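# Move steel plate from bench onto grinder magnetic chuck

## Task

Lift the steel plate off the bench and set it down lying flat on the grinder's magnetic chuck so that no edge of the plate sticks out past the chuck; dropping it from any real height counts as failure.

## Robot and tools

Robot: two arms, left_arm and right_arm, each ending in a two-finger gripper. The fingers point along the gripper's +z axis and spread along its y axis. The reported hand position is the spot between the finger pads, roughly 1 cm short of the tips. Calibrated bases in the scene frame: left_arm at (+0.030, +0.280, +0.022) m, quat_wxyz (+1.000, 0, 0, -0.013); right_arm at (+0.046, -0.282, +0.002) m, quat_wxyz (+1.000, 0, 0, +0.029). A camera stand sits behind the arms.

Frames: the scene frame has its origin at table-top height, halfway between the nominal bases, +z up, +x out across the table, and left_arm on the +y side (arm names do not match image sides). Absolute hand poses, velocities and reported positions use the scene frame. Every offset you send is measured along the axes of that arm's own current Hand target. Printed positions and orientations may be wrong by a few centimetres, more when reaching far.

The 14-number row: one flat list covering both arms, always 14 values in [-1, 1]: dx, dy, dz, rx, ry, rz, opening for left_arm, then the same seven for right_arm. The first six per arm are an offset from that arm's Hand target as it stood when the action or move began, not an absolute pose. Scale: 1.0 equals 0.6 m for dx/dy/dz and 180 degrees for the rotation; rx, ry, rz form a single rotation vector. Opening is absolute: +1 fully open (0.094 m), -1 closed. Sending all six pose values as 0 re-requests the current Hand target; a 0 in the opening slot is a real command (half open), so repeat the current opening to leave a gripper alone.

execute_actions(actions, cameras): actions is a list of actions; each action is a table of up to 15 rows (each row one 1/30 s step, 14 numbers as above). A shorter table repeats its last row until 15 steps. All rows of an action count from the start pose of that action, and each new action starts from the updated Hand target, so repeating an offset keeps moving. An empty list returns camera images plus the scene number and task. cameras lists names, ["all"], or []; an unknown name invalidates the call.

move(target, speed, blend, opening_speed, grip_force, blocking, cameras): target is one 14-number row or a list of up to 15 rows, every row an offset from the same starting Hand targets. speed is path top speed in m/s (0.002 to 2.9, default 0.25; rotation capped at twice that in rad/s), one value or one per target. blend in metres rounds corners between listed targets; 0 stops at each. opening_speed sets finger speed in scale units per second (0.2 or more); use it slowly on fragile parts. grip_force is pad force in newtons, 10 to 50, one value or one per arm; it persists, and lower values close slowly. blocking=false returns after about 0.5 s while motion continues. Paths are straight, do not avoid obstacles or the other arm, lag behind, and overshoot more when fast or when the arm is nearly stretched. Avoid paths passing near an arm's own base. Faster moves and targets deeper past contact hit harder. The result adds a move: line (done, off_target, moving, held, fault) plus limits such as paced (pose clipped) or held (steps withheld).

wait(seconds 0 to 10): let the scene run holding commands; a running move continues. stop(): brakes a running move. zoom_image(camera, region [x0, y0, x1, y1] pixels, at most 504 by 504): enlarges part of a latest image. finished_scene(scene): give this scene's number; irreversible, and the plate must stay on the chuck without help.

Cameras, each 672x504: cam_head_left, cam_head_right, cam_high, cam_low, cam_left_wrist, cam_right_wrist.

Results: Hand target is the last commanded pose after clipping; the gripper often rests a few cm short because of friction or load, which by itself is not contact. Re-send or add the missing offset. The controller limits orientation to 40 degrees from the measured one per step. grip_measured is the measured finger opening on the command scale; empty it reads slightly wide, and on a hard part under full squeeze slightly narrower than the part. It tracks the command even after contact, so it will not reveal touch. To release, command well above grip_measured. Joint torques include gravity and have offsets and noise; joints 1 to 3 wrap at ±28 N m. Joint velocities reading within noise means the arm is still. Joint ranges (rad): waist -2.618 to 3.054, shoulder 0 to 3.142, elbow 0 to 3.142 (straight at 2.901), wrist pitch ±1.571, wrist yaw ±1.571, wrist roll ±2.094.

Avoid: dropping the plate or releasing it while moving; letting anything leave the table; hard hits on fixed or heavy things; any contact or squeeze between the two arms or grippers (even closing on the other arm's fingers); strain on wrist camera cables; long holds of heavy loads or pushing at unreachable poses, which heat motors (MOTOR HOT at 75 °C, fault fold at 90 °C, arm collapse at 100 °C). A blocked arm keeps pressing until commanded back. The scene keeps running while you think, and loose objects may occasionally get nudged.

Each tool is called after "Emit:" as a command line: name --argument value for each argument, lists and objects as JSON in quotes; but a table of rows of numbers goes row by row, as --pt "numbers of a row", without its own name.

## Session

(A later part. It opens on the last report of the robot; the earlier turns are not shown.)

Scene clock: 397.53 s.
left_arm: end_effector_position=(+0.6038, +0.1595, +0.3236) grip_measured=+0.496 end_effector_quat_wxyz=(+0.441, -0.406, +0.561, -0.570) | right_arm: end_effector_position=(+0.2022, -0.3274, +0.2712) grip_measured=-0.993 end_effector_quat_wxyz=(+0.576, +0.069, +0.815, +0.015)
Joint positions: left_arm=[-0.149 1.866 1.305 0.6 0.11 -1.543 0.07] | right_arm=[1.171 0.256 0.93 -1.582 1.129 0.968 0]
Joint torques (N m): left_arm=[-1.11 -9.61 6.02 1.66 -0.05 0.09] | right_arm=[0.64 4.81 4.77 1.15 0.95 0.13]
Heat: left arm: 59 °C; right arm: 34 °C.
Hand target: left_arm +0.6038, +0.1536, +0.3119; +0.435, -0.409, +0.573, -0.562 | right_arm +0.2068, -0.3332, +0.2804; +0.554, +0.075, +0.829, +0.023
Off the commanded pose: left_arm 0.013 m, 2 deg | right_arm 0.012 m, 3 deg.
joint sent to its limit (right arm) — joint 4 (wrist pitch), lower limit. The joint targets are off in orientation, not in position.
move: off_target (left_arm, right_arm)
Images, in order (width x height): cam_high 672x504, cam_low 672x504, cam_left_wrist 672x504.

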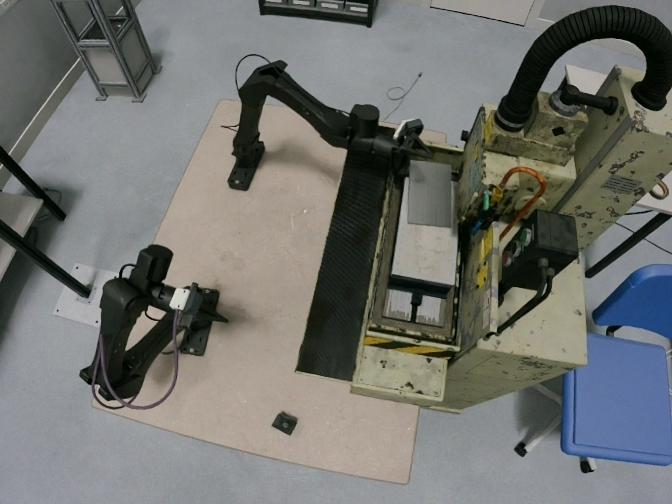

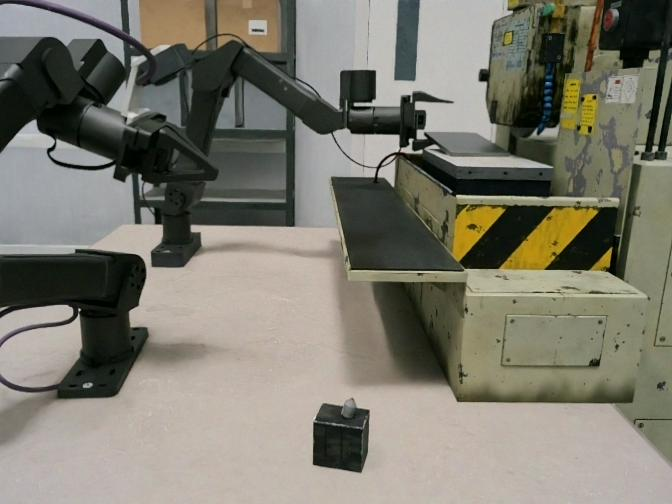

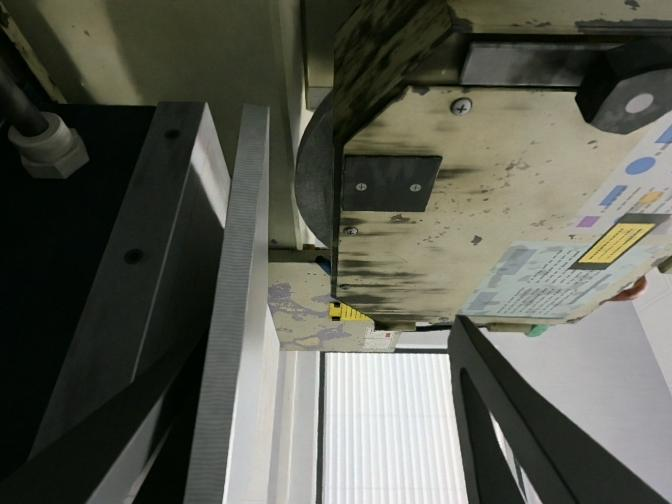

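Emit:
move --pt "-0.06 0 -0.06 0 0.0 0 0.5 0 0 0 0 0 0 -1" --pt "-0.06 -0.05 -0.18 0 0.0 0 0.5 0 0 0 0 0 0 -1" --pt "-0.12 -0.18 -0.18 0 0.0 0 0 0 0 0 0 0 0 -1" --speed '[0.05,0.1,0.2]' --cameras '["cam_low","cam_left_wrist","cam_high"]'

Emit:
zoom_image --camera "cam_low" --region '[400, 110, 500, 190]'

Emit:
zoom_image --camera "cam_high" --region '[320, 50, 520, 250]'

Scene clock: 406.03 s.
left_arm: end_effector_position=(+0.5234, +0.2504, +0.4057) grip_measured=+0.003 end_effector_quat_wxyz=(+0.423, -0.424, +0.574, -0.558) | right_arm: end_effector_position=(+0.2022, -0.3274, +0.2712) grip_measured=-0.993 end_effector_quat_wxyz=(+0.576, +0.069, +0.815, +0.015)
Joint positions: left_arm=[0.089 1.488 1.275 0.193 0.348 -1.551 0.047] | right_arm=[1.171 0.256 0.93 -1.582 1.129 0.968 0]
Joint torques (N m): left_arm=[0.16 -8.17 8.18 1.75 0.11 0.14] | right_arm=[0.76 4.68 4.86 1.19 0.96 0.14]
Heat: left arm: 56 °C; right arm: 34 °C.
Hand target: left_arm +0.5189, +0.2498, +0.4212; +0.435, -0.409, +0.573, -0.562 | right_arm +0.2068, -0.3332, +0.2804; +0.554, +0.075, +0.829, +0.023
Off the commanded pose: left_arm 0.016 m, 2 deg | right_arm 0.012 m, 3 deg.
joint sent to its limit (right arm) — joint 4 (wrist pitch), lower limit. The joint targets are off in orientation, not in position.
move: off_target (left_arm, right_arm); target 3's new opening was sent with left_arm's hand 0.016 m and 2 deg from that target
Images, in order (width x height): cam_high 672x504, cam_low 672x504, cam_left_wrist 672x504.

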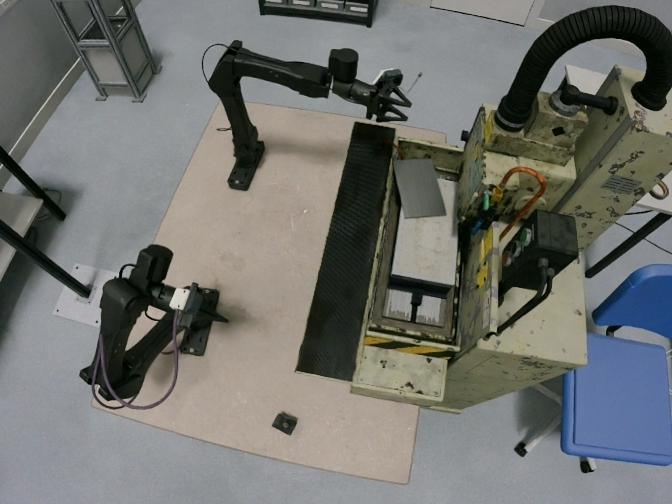

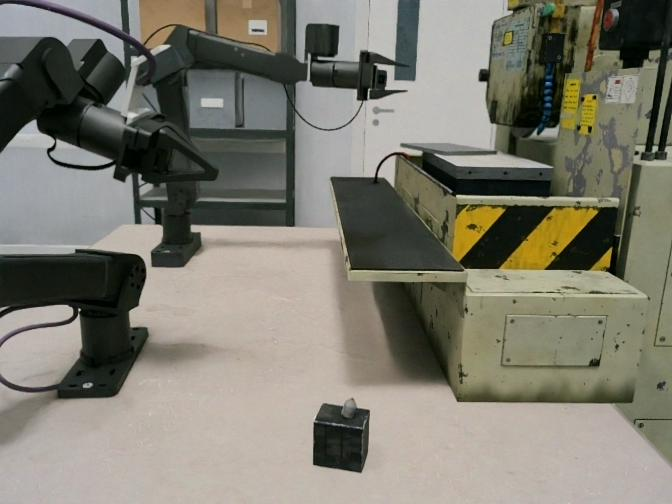

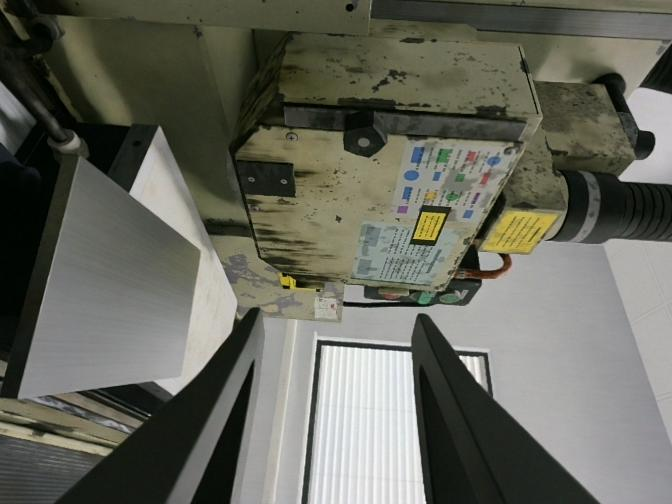

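Scaled by 5.040 from the camera's 672x504 image, which has a finer 960x720 frame.

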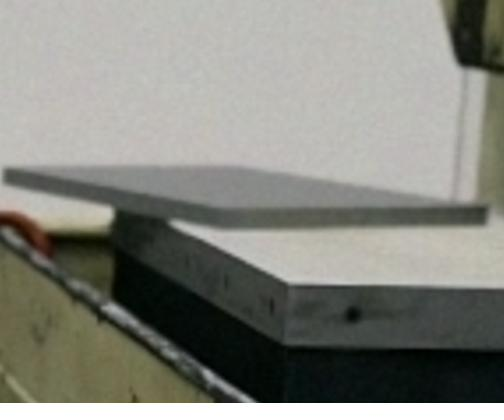

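Scaled by 2.520 from the camera's 672x504 image, which has a finer 960x720 frame.

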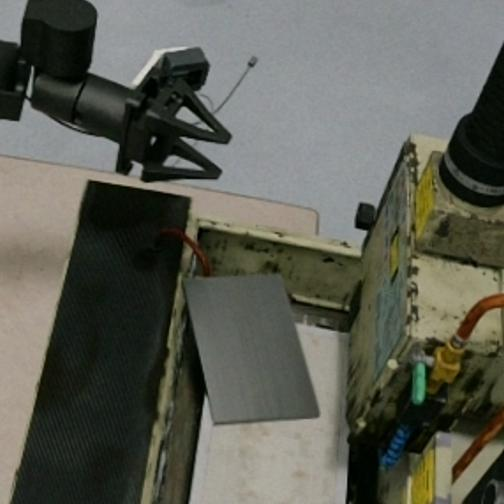

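Emit:
move --pt "-0.063 0.0 0.033 0.064 0.315 0.511 -1 0 0 0 0 0 0 -1" --pt "-0.082 0.138 0.143 0.064 0.315 0.511 -1 0 0 0 0 0 0 -1" --cameras '["cam_left_wrist","cam_high"]'

Emit:
zoom_image --camera "cam_high" --region '[320, 50, 520, 250]'

Scene clock: 422.00 s.
left_arm: end_effector_position=(+0.6137, +0.2760, +0.3428) grip_measured=-0.993 end_effector_quat_wxyz=(+0.529, +0.369, +0.735, -0.211) | right_arm: end_effector_position=(+0.2022, -0.3274, +0.2712) grip_measured=-0.993 end_effector_quat_wxyz=(+0.576, +0.069, +0.815, +0.015)
Joint positions: left_arm=[0.278 2.474 2.854 -1.068 0.984 0.685 0] | right_arm=[1.171 0.256 0.93 -1.582 1.129 0.968 0]
Joint torques (N m): left_arm=[-0.29 -12.6 6.24 1.44 0.39 -0.11] | right_arm=[0.66 4.67 4.77 1.15 0.98 0.17]
Heat: left arm: 52 °C; right arm: 34 °C.
Hand target: left_arm +0.6169, +0.2750, +0.3414; +0.432, +0.431, +0.751, -0.251 | right_arm +0.2068, -0.3332, +0.2804; +0.554, +0.075, +0.829, +0.023
Off the commanded pose: left_arm 0.004 m, 14 deg | right_arm 0.012 m, 3 deg.
elbow stopped short (left arm): the move would have taken joint 3 (elbow) straighter than the controller allows.
joint sent to its limit (right arm) — joint 4 (wrist pitch), lower limit. The joint targets are off in orientation, not in position.
move: off_target (left_arm, right_arm)
Images, in order (width x height): cam_high 672x504, cam_left_wrist 672x504.

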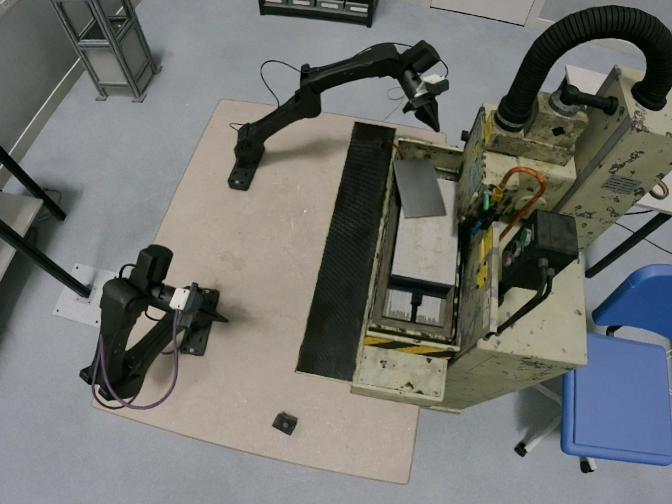

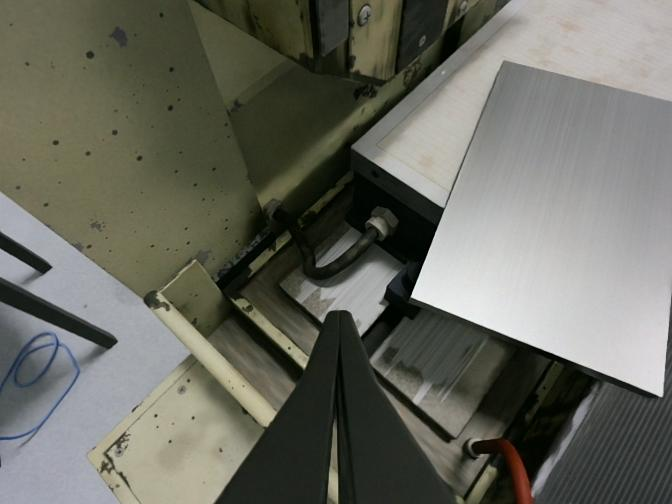

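Scaled by 2.520 from the camera's 672x504 image, which has a finer 960x720 frame.

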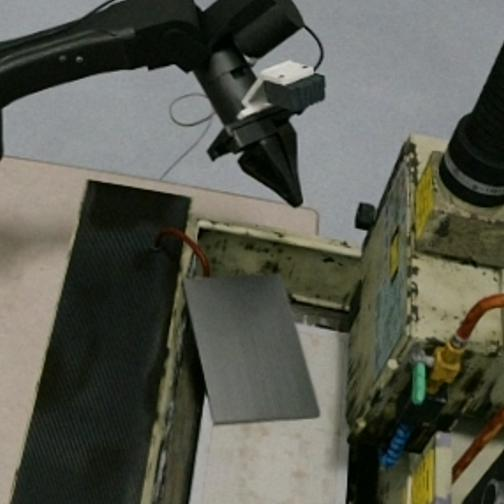

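Emit:
move --pt "0.0765 -0.0175 0.061 0 0 0 -1 0 0 0 0 0 0 -1" --speed 0.1 --cameras '["cam_left_wrist","cam_high"]'

Emit:
zoom_image --camera "cam_high" --region '[320, 50, 520, 250]'

Scene clock: 430.23 s.
left_arm: end_effector_position=(+0.6102, +0.2659, +0.2925) grip_measured=-0.993 end_effector_quat_wxyz=(+0.482, +0.399, +0.747, -0.222) | right_arm: end_effector_position=(+0.2022, -0.3274, +0.2712) grip_measured=-0.993 end_effector_quat_wxyz=(+0.576, +0.069, +0.815, +0.015)
Joint positions: left_arm=[0.259 2.534 2.854 -1.196 0.967 0.838 0] | right_arm=[1.171 0.256 0.93 -1.582 1.129 0.968 0]
Joint torques (N m): left_arm=[-0.53 -12.16 6.28 1.1 0.48 0.11] | right_arm=[0.75 4.77 4.92 1.19 0.97 0.14]
Heat: left arm: 50 °C; right arm: 34 °C.
Hand target: left_arm +0.6120, +0.2622, +0.2833; +0.432, +0.431, +0.751, -0.251 | right_arm +0.2068, -0.3332, +0.2804; +0.554, +0.075, +0.829, +0.023
Off the commanded pose: left_arm 0.010 m, 8 deg | right_arm 0.012 m, 3 deg.
elbow stopped short (left arm): the move would have taken joint 3 (elbow) straighter than the controller allows.
joint sent to its limit (right arm) — joint 4 (wrist pitch), lower limit. The joint targets are off in orientation, not in position.
move: off_target (left_arm, right_arm)
Images, in order (width x height): cam_high 672x504, cam_left_wrist 672x504.

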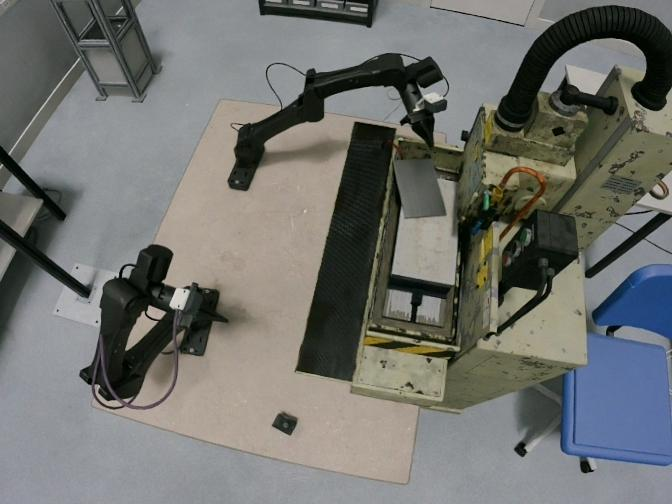

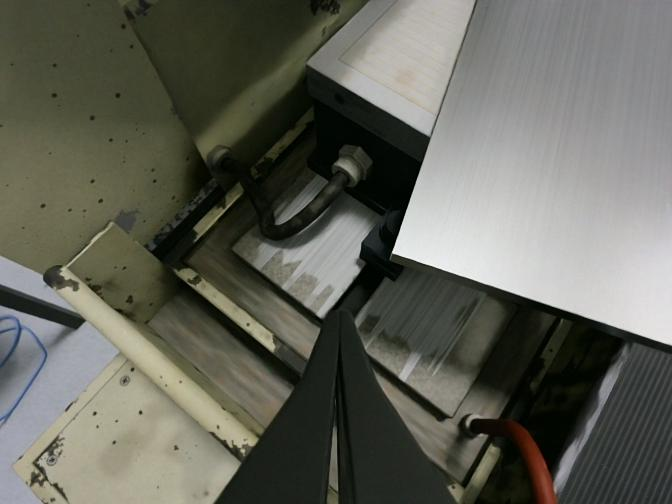

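Scaled by 2.520 from the camera's 672x504 image, which has a finer 960x720 frame.

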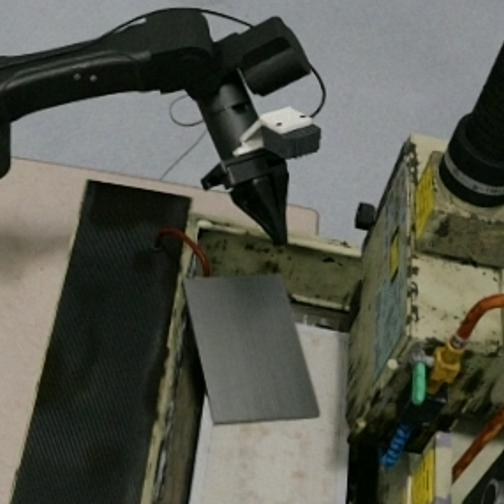

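Emit:
move --pt "-0.002 -0.028 -0.003 0 0 0 -1 0 0 0 0 0 0 -1" --pt "-0.0215 -0.061 0.051 0 0 0 -1 0 0 0 0 0 0 -1" --speed 0.06 --cameras '["cam_left_wrist","cam_high"]'

Emit:
zoom_image --camera "cam_high" --region '[320, 50, 520, 250]'

Scene clock: 436.80 s.
left_arm: end_effector_position=(+0.5982, +0.2249, +0.2790) grip_measured=-0.993 end_effector_quat_wxyz=(+0.444, +0.425, +0.752, -0.241) | right_arm: end_effector_position=(+0.2022, -0.3274, +0.2712) grip_measured=-0.993 end_effector_quat_wxyz=(+0.576, +0.069, +0.815, +0.015)
Joint positions: left_arm=[0.184 2.534 2.854 -1.283 0.93 0.873 0] | right_arm=[1.171 0.256 0.93 -1.582 1.129 0.968 0]
Joint torques (N m): left_arm=[-1.63 -13.74 6.22 1 0.44 -0.11] | right_arm=[0.69 4.72 4.81 1.18 0.95 0.16]
Heat: left arm: 49 °C; right arm: 34 °C.
Hand target: left_arm +0.5968, +0.2152, +0.2793; +0.432, +0.431, +0.751, -0.251 | right_arm +0.2068, -0.3332, +0.2804; +0.554, +0.075, +0.829, +0.023
Off the commanded pose: left_arm 0.010 m, 2 deg | right_arm 0.012 m, 3 deg.
elbow stopped short (left arm): the move would have taken joint 3 (elbow) straighter than the controller allows.
joint sent to its limit (right arm) — joint 4 (wrist pitch), lower limit. The joint targets are off in orientation, not in position.
move: off_target (right_arm)
Images, in order (width x height): cam_high 672x504, cam_left_wrist 672x504.

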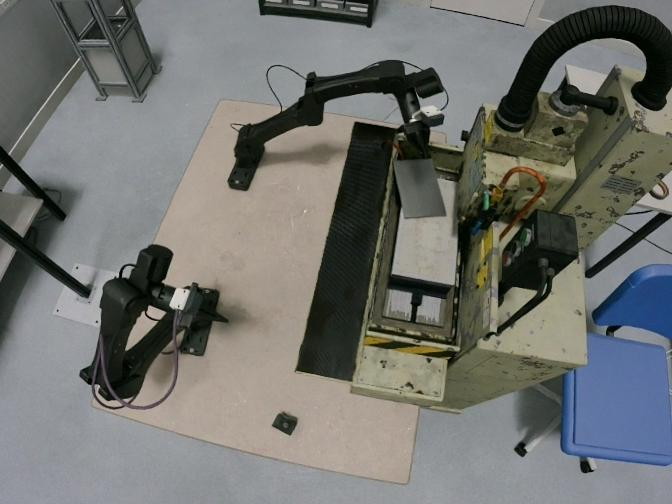

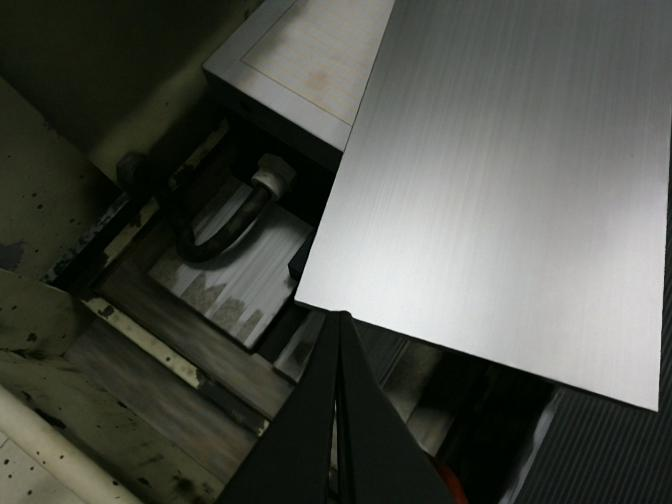

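Scaled by 2.520 from the camera's 672x504 image, which has a finer 960x720 frame.

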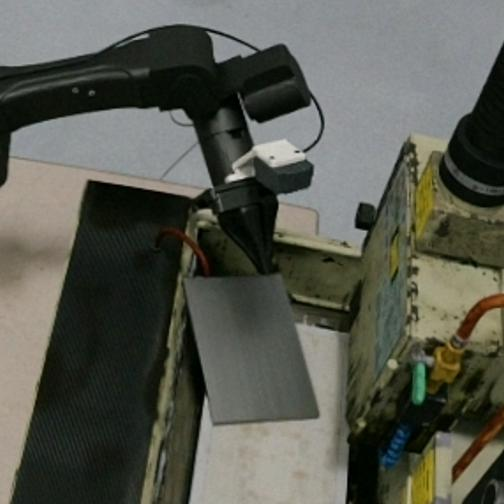

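Emit:
move --pt "-0.036 -0.042 0.0625 0 0 0 -1 0 0 0 0 0 0 -1" --speed 0.06 --cameras '["cam_left_wrist","cam_high"]'

Emit:
zoom_image --camera "cam_high" --region '[320, 50, 520, 250]'

Scene clock: 440.53 s.
left_arm: end_effector_position=(+0.6150, +0.1963, +0.2789) grip_measured=-0.993 end_effector_quat_wxyz=(+0.448, +0.424, +0.758, -0.214) | right_arm: end_effector_position=(+0.2022, -0.3274, +0.2712) grip_measured=-0.993 end_effector_quat_wxyz=(+0.576, +0.069, +0.815, +0.015)
Joint positions: left_arm=[0.111 2.521 2.821 -1.161 0.839 0.776 0] | right_arm=[1.171 0.256 0.93 -1.582 1.129 0.968 0]
Joint torques (N m): left_arm=[-4.1 -16.03 3.81 0.83 0.75 -0.11] | right_arm=[0.92 4.78 4.9 1.16 0.95 0.14]
Heat: left arm: 49 °C; right arm: 34 °C.
Hand target: left_arm +0.5967, +0.1652, +0.2795; +0.432, +0.431, +0.751, -0.251 | right_arm +0.2068, -0.3332, +0.2804; +0.554, +0.075, +0.829, +0.023
Off the commanded pose: left_arm 0.036 m, 5 deg | right_arm 0.012 m, 3 deg.
joint sent to its limit (right arm) — joint 4 (wrist pitch), lower limit. The joint targets are off in orientation, not in position.
move: off_target (left_arm, right_arm)
Images, in order (width x height): cam_high 672x504, cam_left_wrist 672x504.

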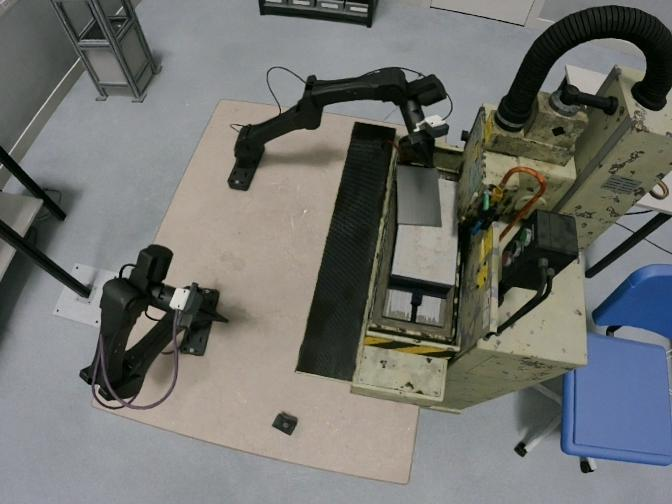

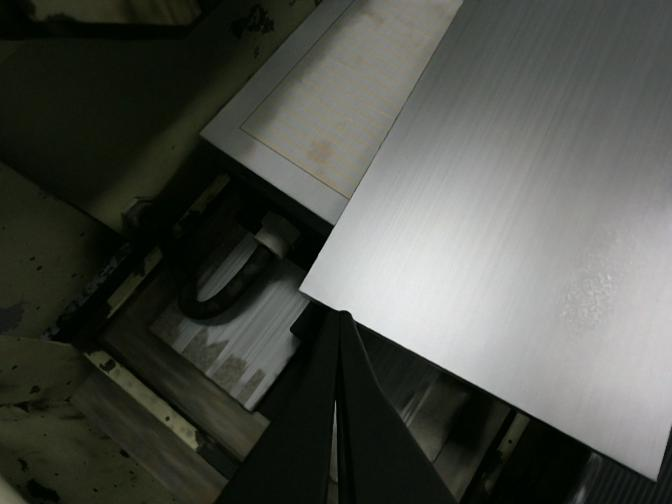

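Scaled by 2.520 from the camera's 672x504 image, which has a finer 960x720 frame.

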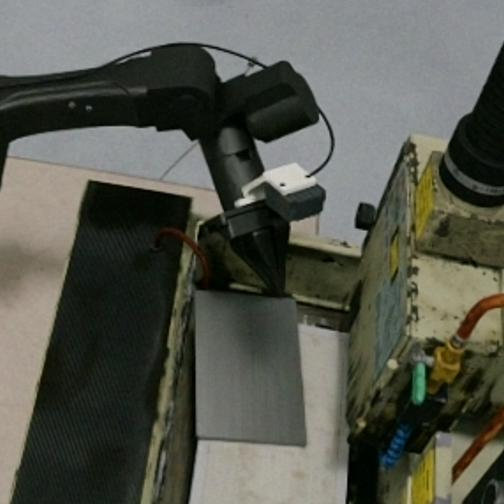

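Emit:
move --pt "0.019 0.012 -0.057 0 0 0 -1 0 0 0 0 0 0 -1" --pt "0.030 -0.028 -0.057 0 0 0 -1 0 0 0 0 0 0 -1" --pt "-0.020 -0.085 0.0325 0 0 0 -1 0 0 0 0 0 0 -1" --speed 0.06 --cameras '["cam_left_wrist","cam_high"]'

Emit:
zoom_image --camera "cam_high" --region '[320, 50, 520, 250]'

Scene clock: 449.40 s.
left_arm: end_effector_position=(+0.5703, +0.1718, +0.2512) grip_measured=-0.993 end_effector_quat_wxyz=(+0.395, +0.393, +0.803, -0.213) | right_arm: end_effector_position=(+0.2022, -0.3274, +0.2712) grip_measured=-0.993 end_effector_quat_wxyz=(+0.576, +0.069, +0.815, +0.015)
Joint positions: left_arm=[0.044 2.161 2.142 -0.9 0.72 0.675 0] | right_arm=[1.171 0.256 0.93 -1.582 1.129 0.968 0]
Joint torques (N m): left_arm=[-6.39 -15.08 5.46 1.83 1.36 -0.12] | right_arm=[0.85 4.86 4.85 1.16 0.95 0.17]
Heat: left arm: 48 °C; right arm: 34 °C.
Hand target: left_arm +0.5641, +0.1198, +0.2804; +0.432, +0.431, +0.751, -0.251 | right_arm +0.2068, -0.3332, +0.2804; +0.554, +0.075, +0.829, +0.023
Off the commanded pose: left_arm 0.060 m, 10 deg | right_arm 0.012 m, 3 deg.
joint sent to its limit (right arm) — joint 4 (wrist pitch), lower limit. The joint targets are off in orientation, not in position.
move: off_target (left_arm, right_arm)
Images, in order (width x height): cam_high 672x504, cam_left_wrist 672x504.

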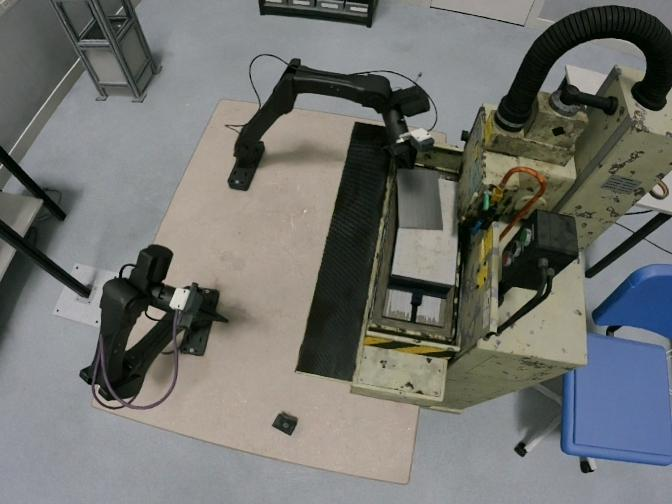

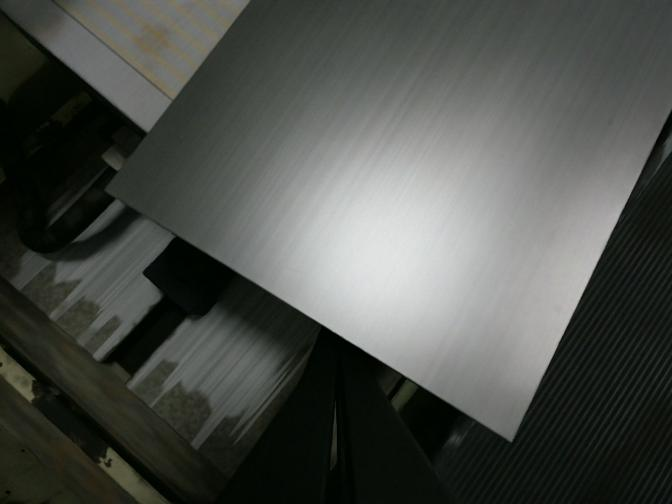

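Scaled by 2.520 from the camera's 672x504 image, which has a finer 960x720 frame.

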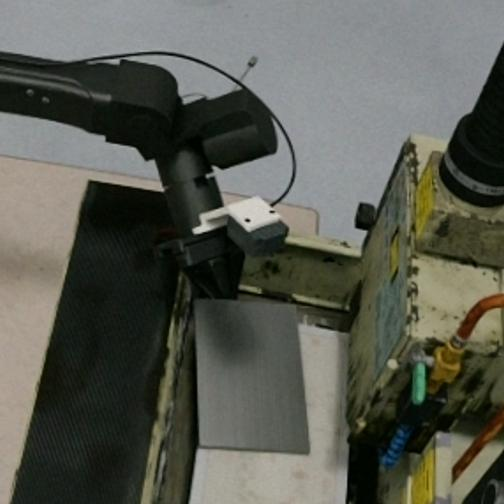

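Emit:
move --pt "0.10 0.067 -0.075 0 0 0 -1 0 0 0 0 0 0 -1" --pt "0.083 0.14 -0.19 0 0 0 -1 0 0 0 0 0 0 -1" --pt "0.03 0.11 -0.14 0 0 0 -1 0 0 0 0 0 0 -1" --speed 0.08 --cameras '["cam_left_wrist","cam_high"]'

Emit:
zoom_image --camera "cam_high" --region '[320, 50, 520, 250]'

Scene clock: 458.93 s.
left_arm: end_effector_position=(+0.5784, +0.2231, +0.2982) grip_measured=-0.993 end_effector_quat_wxyz=(+0.435, +0.422, +0.755, -0.248) | right_arm: end_effector_position=(+0.2022, -0.3274, +0.2712) grip_measured=-0.993 end_effector_quat_wxyz=(+0.576, +0.069, +0.815, +0.015)
Joint positions: left_arm=[0.187 2.477 2.842 -1.359 0.935 0.882 0] | right_arm=[1.171 0.256 0.93 -1.582 1.129 0.968 0]
Joint torques (N m): left_arm=[0.05 -13.42 7.06 1.16 0.53 -0.11] | right_arm=[0.77 4.79 4.85 1.17 0.93 0.13]
Heat: left arm: 48 °C; right arm: 34 °C.
Hand target: left_arm +0.5803, +0.2237, +0.3065; +0.432, +0.431, +0.751, -0.251 | right_arm +0.2068, -0.3332, +0.2804; +0.554, +0.075, +0.829, +0.023
Off the commanded pose: left_arm 0.009 m, 1 deg | right_arm 0.012 m, 3 deg.
elbow stopped short (left arm): the move would have taken joint 3 (elbow) straighter than the controller allows.
joint sent to its limit (right arm) — joint 4 (wrist pitch), lower limit. The joint targets are off in orientation, not in position.
move: off_target (right_arm)
Images, in order (width x height): cam_high 672x504, cam_left_wrist 672x504.

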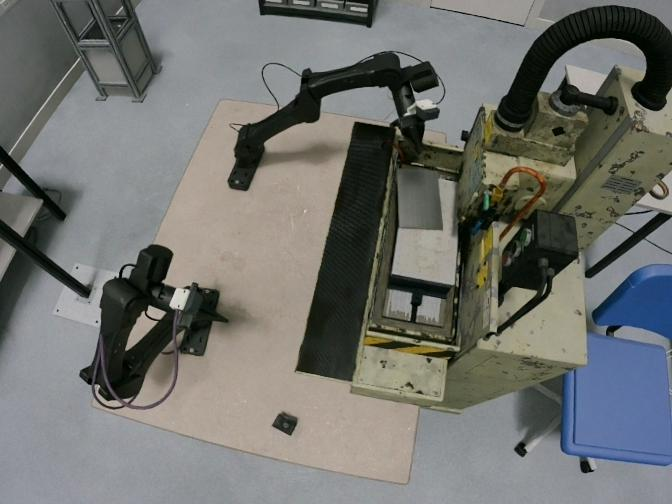

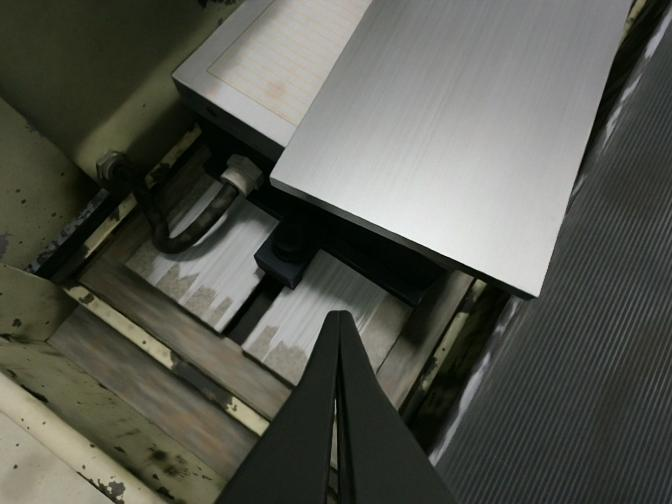

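Scaled by 2.520 from the camera's 672x504 image, which has a finer 960x720 frame.

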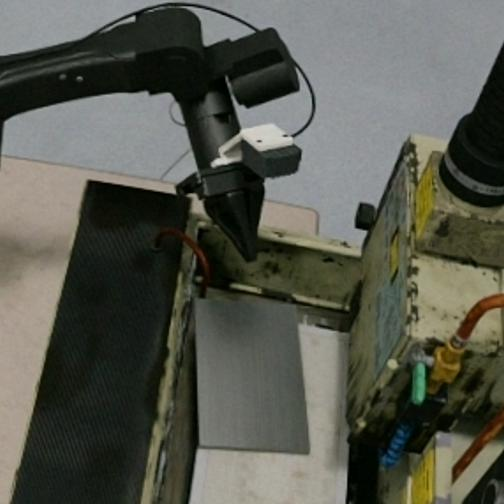

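Emit:
move --pt "0.020 0.007 0.036 0 0 0 -1 0 0 0 0 0 0 -1" --pt "-0.015 -0.031 0.0905 0 0 0 -1 0 0 0 0 0 0 -1" --speed 0.06 --cameras '["cam_left_wrist","cam_high"]'

Emit:
zoom_image --camera "cam_high" --region '[320, 50, 520, 250]'

Scene clock: 465.33 s.
left_arm: end_effector_position=(+0.5942, +0.1818, +0.2815) grip_measured=-0.993 end_effector_quat_wxyz=(+0.427, +0.428, +0.756, -0.251) | right_arm: end_effector_position=(+0.2022, -0.3274, +0.2712) grip_measured=-0.993 end_effector_quat_wxyz=(+0.576, +0.069, +0.815, +0.015)
Joint positions: left_arm=[0.098 2.47 2.749 -1.213 0.884 0.793 0] | right_arm=[1.171 0.256 0.93 -1.582 1.129 0.968 0]
Joint torques (N m): left_arm=[-2.04 -15.86 4.11 1.22 0.38 -0.11] | right_arm=[0.76 4.66 4.92 1.17 0.95 0.16]
Heat: left arm: 47 °C; right arm: 34 °C.
Hand target: left_arm +0.5900, +0.1697, +0.2871; +0.432, +0.431, +0.751, -0.251 | right_arm +0.2068, -0.3332, +0.2804; +0.554, +0.075, +0.829, +0.023
Off the commanded pose: left_arm 0.014 m, 1 deg | right_arm 0.012 m, 3 deg.
joint sent to its limit (right arm) — joint 4 (wrist pitch), lower limit. The joint targets are off in orientation, not in position.
move: off_target (left_arm, right_arm)
Images, in order (width x height): cam_high 672x504, cam_left_wrist 672x504.

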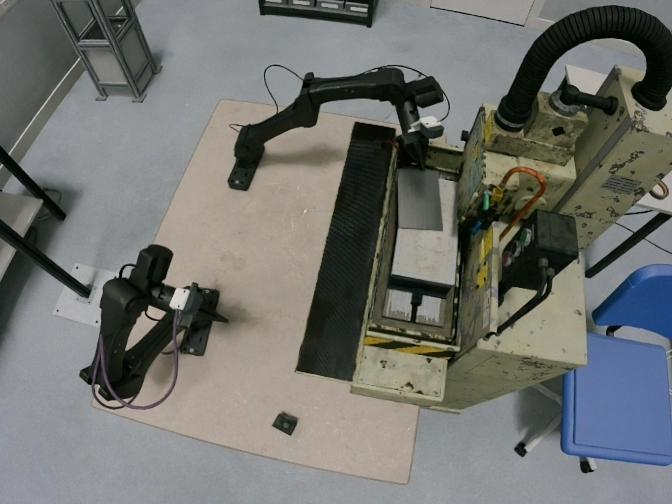

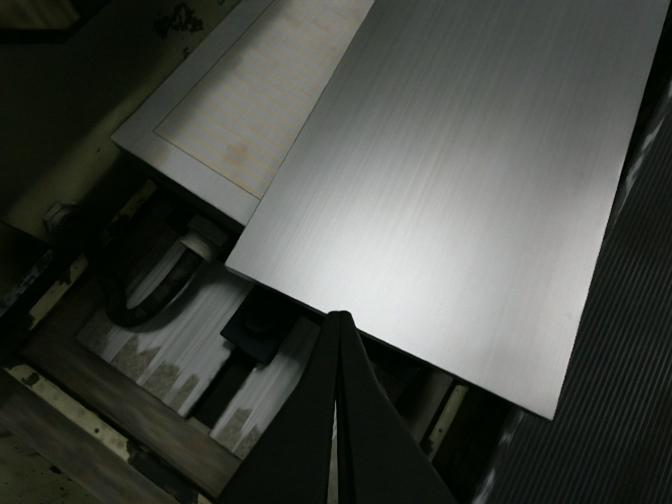

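Scaled by 2.520 from the camera's 672x504 image, which has a finer 960x720 frame.

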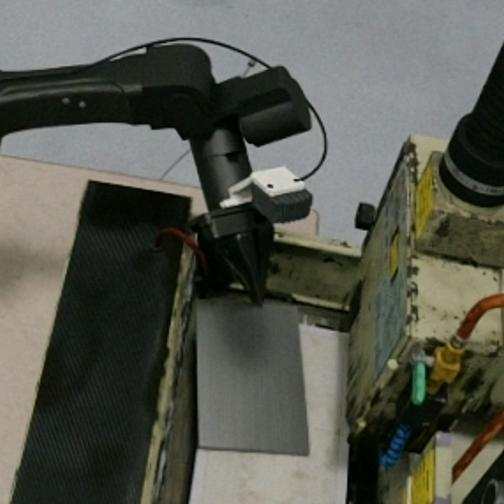

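Emit:
move --pt "-0.026 -0.0293 0.0427 0 0 0 -1 0 0 0 0 0 0 -1" --speed 0.05 --cameras '["cam_left_wrist","cam_high"]'

Emit:
zoom_image --camera "cam_high" --region '[320, 50, 520, 250]'

Scene clock: 468.80 s.
left_arm: end_effector_position=(+0.6039, +0.1638, +0.2821) grip_measured=-0.993 end_effector_quat_wxyz=(+0.438, +0.417, +0.764, -0.223) | right_arm: end_effector_position=(+0.2022, -0.3274, +0.2712) grip_measured=-0.993 end_effector_quat_wxyz=(+0.576, +0.069, +0.815, +0.015)
Joint positions: left_arm=[0.047 2.366 2.542 -1.01 0.799 0.697 0] | right_arm=[1.171 0.256 0.93 -1.582 1.129 0.968 0]
Joint torques (N m): left_arm=[-3.95 -15.58 4.38 1.18 0.72 -0.11] | right_arm=[0.62 4.74 4.93 1.16 0.99 0.16]
Heat: left arm: 47 °C; right arm: 34 °C.
Hand target: left_arm +0.5898, +0.1349, +0.2881; +0.432, +0.431, +0.751, -0.251 | right_arm +0.2068, -0.3332, +0.2804; +0.554, +0.075, +0.829, +0.023
Off the commanded pose: left_arm 0.033 m, 4 deg | right_arm 0.012 m, 3 deg.
joint sent to its limit (right arm) — joint 4 (wrist pitch), lower limit. The joint targets are off in orientation, not in position.
move: off_target (left_arm, right_arm)
Images, in order (width x height): cam_high 672x504, cam_left_wrist 672x504.

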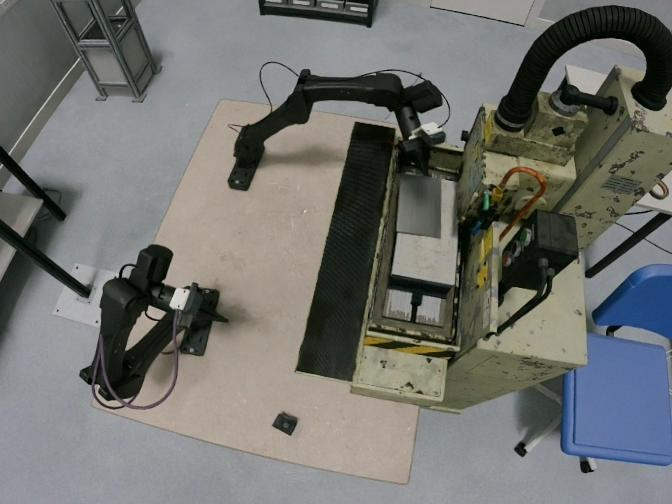

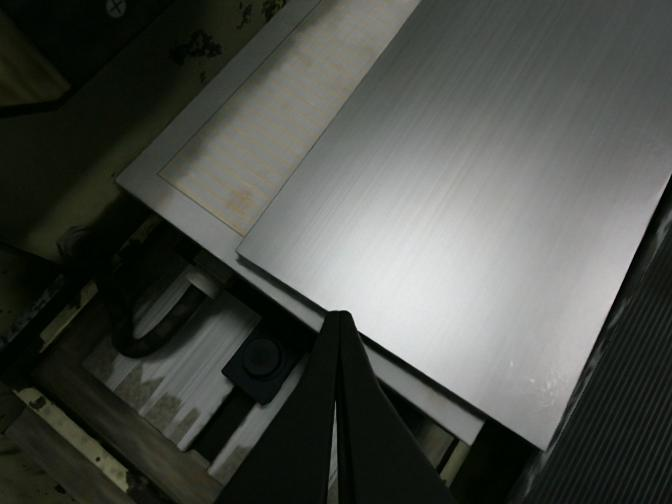

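Scaled by 2.520 from the camera's 672x504 image, which has a finer 960x720 frame.

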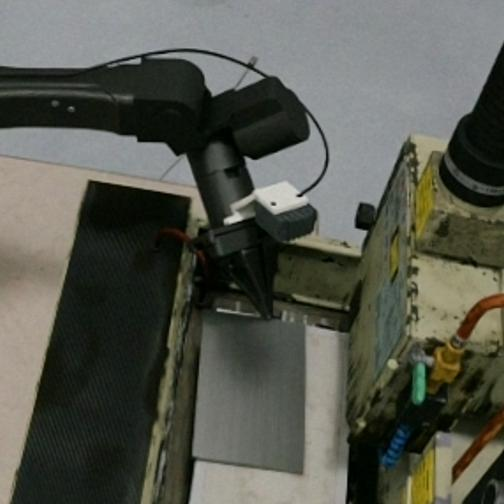

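Emit:
move --pt "-0.010 -0.012 0.0165 0 0 0 -1 0 0 0 0 0 0 -1" --speed 0.05 --cameras '["cam_left_wrist"]'

Scene clock: 474.47 s.
left_arm: end_effector_position=(+0.6075, +0.1527, +0.2825) grip_measured=-0.993 end_effector_quat_wxyz=(+0.442, +0.416, +0.766, -0.213) | right_arm: end_effector_position=(+0.2022, -0.3274, +0.2712) grip_measured=-0.993 end_effector_quat_wxyz=(+0.576, +0.069, +0.815, +0.015)
Joint positions: left_arm=[0.02 2.353 2.515 -0.962 0.761 0.666 0] | right_arm=[1.171 0.256 0.93 -1.582 1.129 0.968 0]
Joint torques (N m): left_arm=[-3.95 -15.42 4.63 1.14 0.89 -0.11] | right_arm=[0.79 4.74 4.83 1.16 0.92 0.16]
Heat: left arm: 48 °C; right arm: 34 °C.
Hand target: left_arm +0.5894, +0.1212, +0.2882; +0.432, +0.431, +0.751, -0.251 | right_arm +0.2068, -0.3332, +0.2804; +0.554, +0.075, +0.829, +0.023
Off the commanded pose: left_arm 0.037 m, 5 deg | right_arm 0.012 m, 3 deg.
joint sent to its limit (right arm) — joint 4 (wrist pitch), lower limit. The joint targets are off in orientation, not in position.
move: off_target (left_arm, right_arm)
Images, in order (width x height): cam_left_wrist 672x504.

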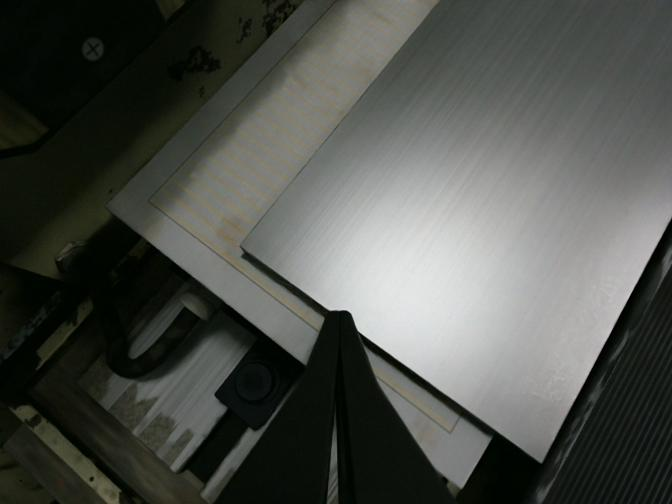

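Emit:
move --pt "-0.058 0.033 -0.1 0 0 0 -1 0 0 0 0 0 0 -1" --pt "-0.09 -0.178 -0.082 -0.192 -0.001 -0.111 -1 0 0 0 0 0 0 -1" --blend '[0.02,0]' --speed 0.2 --cameras '["cam_left_wrist","cam_high"]'

Emit:
zoom_image --camera "cam_high" --region '[320, 50, 520, 250]'

Scene clock: 484.60 s.
left_arm: end_effector_position=(+0.4931, +0.0773, +0.3451) grip_measured=-0.993 end_effector_quat_wxyz=(+0.475, +0.158, +0.861, -0.087) | right_arm: end_effector_position=(+0.2022, -0.3274, +0.2712) grip_measured=-0.993 end_effector_quat_wxyz=(+0.576, +0.069, +0.815, +0.015)
Joint positions: left_arm=[-0.411 1.698 1.767 -0.634 -0.063 -0.04 0] | right_arm=[1.171 0.256 0.93 -1.582 1.129 0.968 0]
Joint torques (N m): left_arm=[-0.16 -11.4 5.79 1.8 -0.13 -0.12] | right_arm=[0.84 4.74 4.81 1.16 0.94 0.15]
Heat: left arm: 48 °C; right arm: 34 °C.
Hand target: left_arm +0.4894, +0.0814, +0.3602; +0.492, +0.149, +0.853, -0.089 | right_arm +0.2068, -0.3332, +0.2804; +0.554, +0.075, +0.829, +0.023
Off the commanded pose: left_arm 0.016 m, 2 deg | right_arm 0.012 m, 3 deg.
joint sent to its limit (right arm) — joint 4 (wrist pitch), lower limit. The joint targets are off in orientation, not in position.
move: off_target (left_arm, right_arm)
Images, in order (width x height): cam_high 672x504, cam_left_wrist 672x504.

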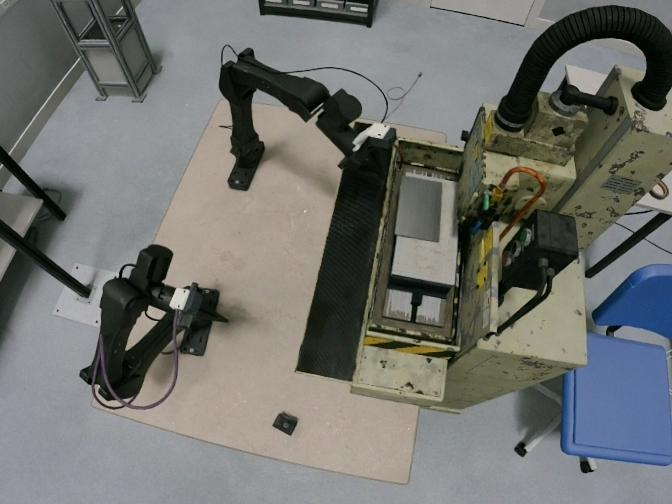

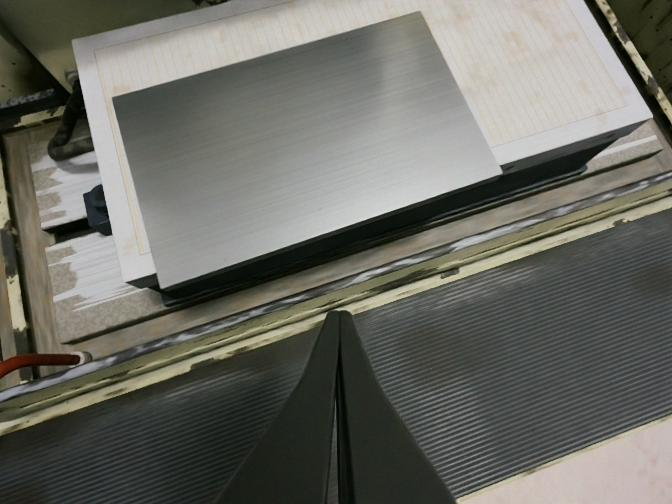

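Scaled by 2.520 from the camera's 672x504 image, which has a finer 960x720 frame.

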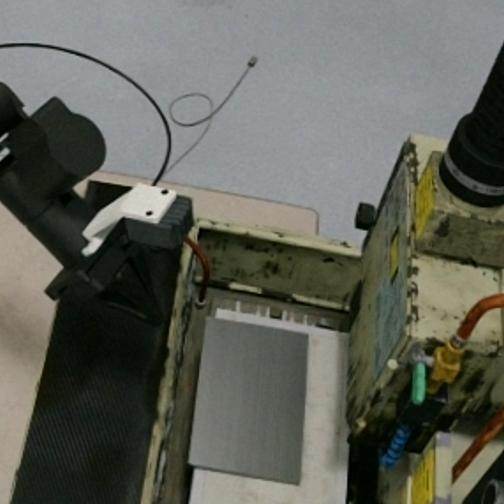

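Emit:
move --pt "0.088 0.002 0.0745 0 0 0 -1 0 0 0 0 0 0 -1" --pt "0.057 0.025 0.129 0 0 0 -1 0 0 0 0 0 0 -1" --speed '[0.12,0.05]' --cameras '["cam_left_wrist","cam_low"]'

Scene clock: 493.23 s.
left_arm: end_effector_position=(+0.5362, +0.0793, +0.2880) grip_measured=-0.993 end_effector_quat_wxyz=(+0.489, +0.145, +0.856, -0.088) | right_arm: end_effector_position=(+0.2022, -0.3274, +0.2712) grip_measured=-0.993 end_effector_quat_wxyz=(+0.576, +0.069, +0.815, +0.015)
Joint positions: left_arm=[-0.367 1.787 1.613 -0.357 -0.042 -0.035 0] | right_arm=[1.171 0.256 0.93 -1.582 1.129 0.968 0]
Joint torques (N m): left_arm=[0.32 -8.23 8.83 1.66 0.12 0.09] | right_arm=[0.83 4.74 4.68 1.15 0.95 0.12]
Heat: left arm: 47 °C; right arm: 34 °C.
Hand target: left_arm +0.5414, +0.0781, +0.2917; +0.492, +0.149, +0.853, -0.089 | right_arm +0.2068, -0.3332, +0.2804; +0.554, +0.075, +0.829, +0.023
Off the commanded pose: left_arm 0.006 m, 1 deg | right_arm 0.012 m, 3 deg.
joint sent to its limit (right arm) — joint 4 (wrist pitch), lower limit. The joint targets are off in orientation, not in position.
move: off_target (right_arm)
Images, in order (width x height): cam_low 672x504, cam_left_wrist 672x504.

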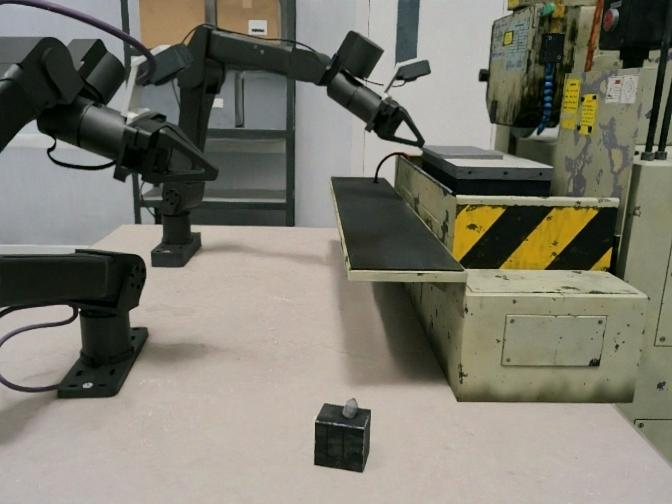

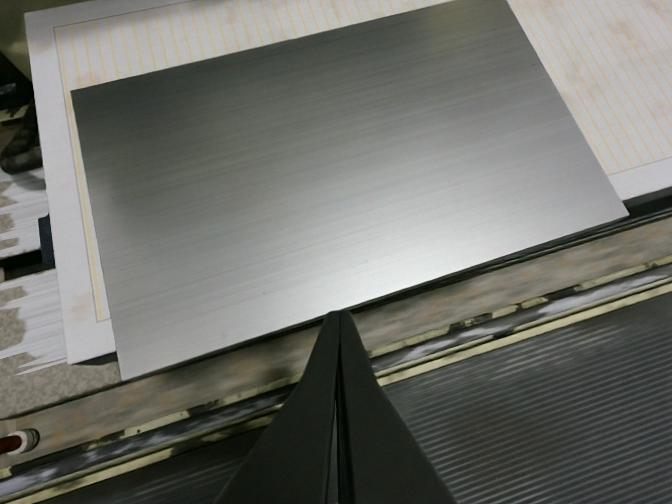

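Emit:
move --pt "0.016 -0.0034 -0.0015 0 0 0 -1 0 0 0 0 0 0 -1" --pt "-0.019 0.022 0.0595 0 0 0 -1 0 0 0 0 0 0 -1" --speed 0.05 --cameras '["cam_left_wrist"]'

Scene clock: 498.43 s.
left_arm: end_effector_position=(+0.5667, +0.0767, +0.2817) grip_measured=-0.993 end_effector_quat_wxyz=(+0.479, +0.150, +0.860, -0.092) | right_arm: end_effector_position=(+0.2022, -0.3274, +0.2712) grip_measured=-0.993 end_effector_quat_wxyz=(+0.576, +0.069, +0.815, +0.015)
Joint positions: left_arm=[-0.339 1.915 1.77 -0.406 -0.003 -0.019 0] | right_arm=[1.171 0.256 0.93 -1.582 1.129 0.968 0]
Joint torques (N m): left_arm=[0.84 -8.1 8.81 2 -0.01 0.11] | right_arm=[0.75 4.74 4.88 1.16 0.94 0.14]
Heat: left arm: 47 °C; right arm: 34 °C.
Hand target: left_arm +0.5802, +0.0780, +0.2836; +0.492, +0.149, +0.853, -0.089 | right_arm +0.2068, -0.3332, +0.2804; +0.554, +0.075, +0.829, +0.023
Off the commanded pose: left_arm 0.014 m, 2 deg | right_arm 0.012 m, 3 deg.
joint sent to its limit (right arm) — joint 4 (wrist pitch), lower limit. The joint targets are off in orientation, not in position.
move: off_target (left_arm, right_arm)
Images, in order (width x height): cam_left_wrist 672x504.

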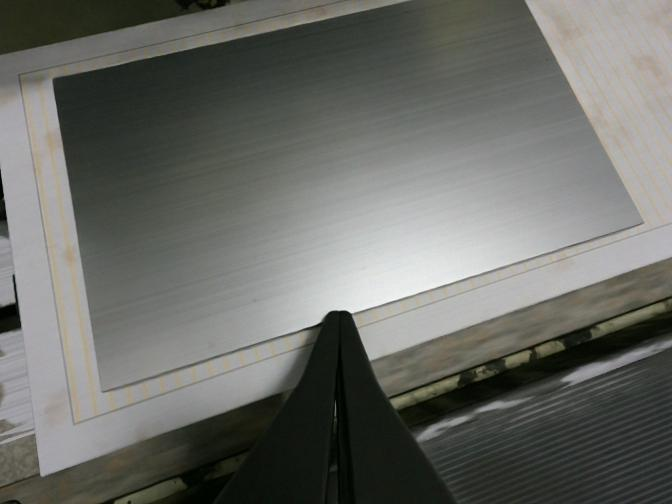

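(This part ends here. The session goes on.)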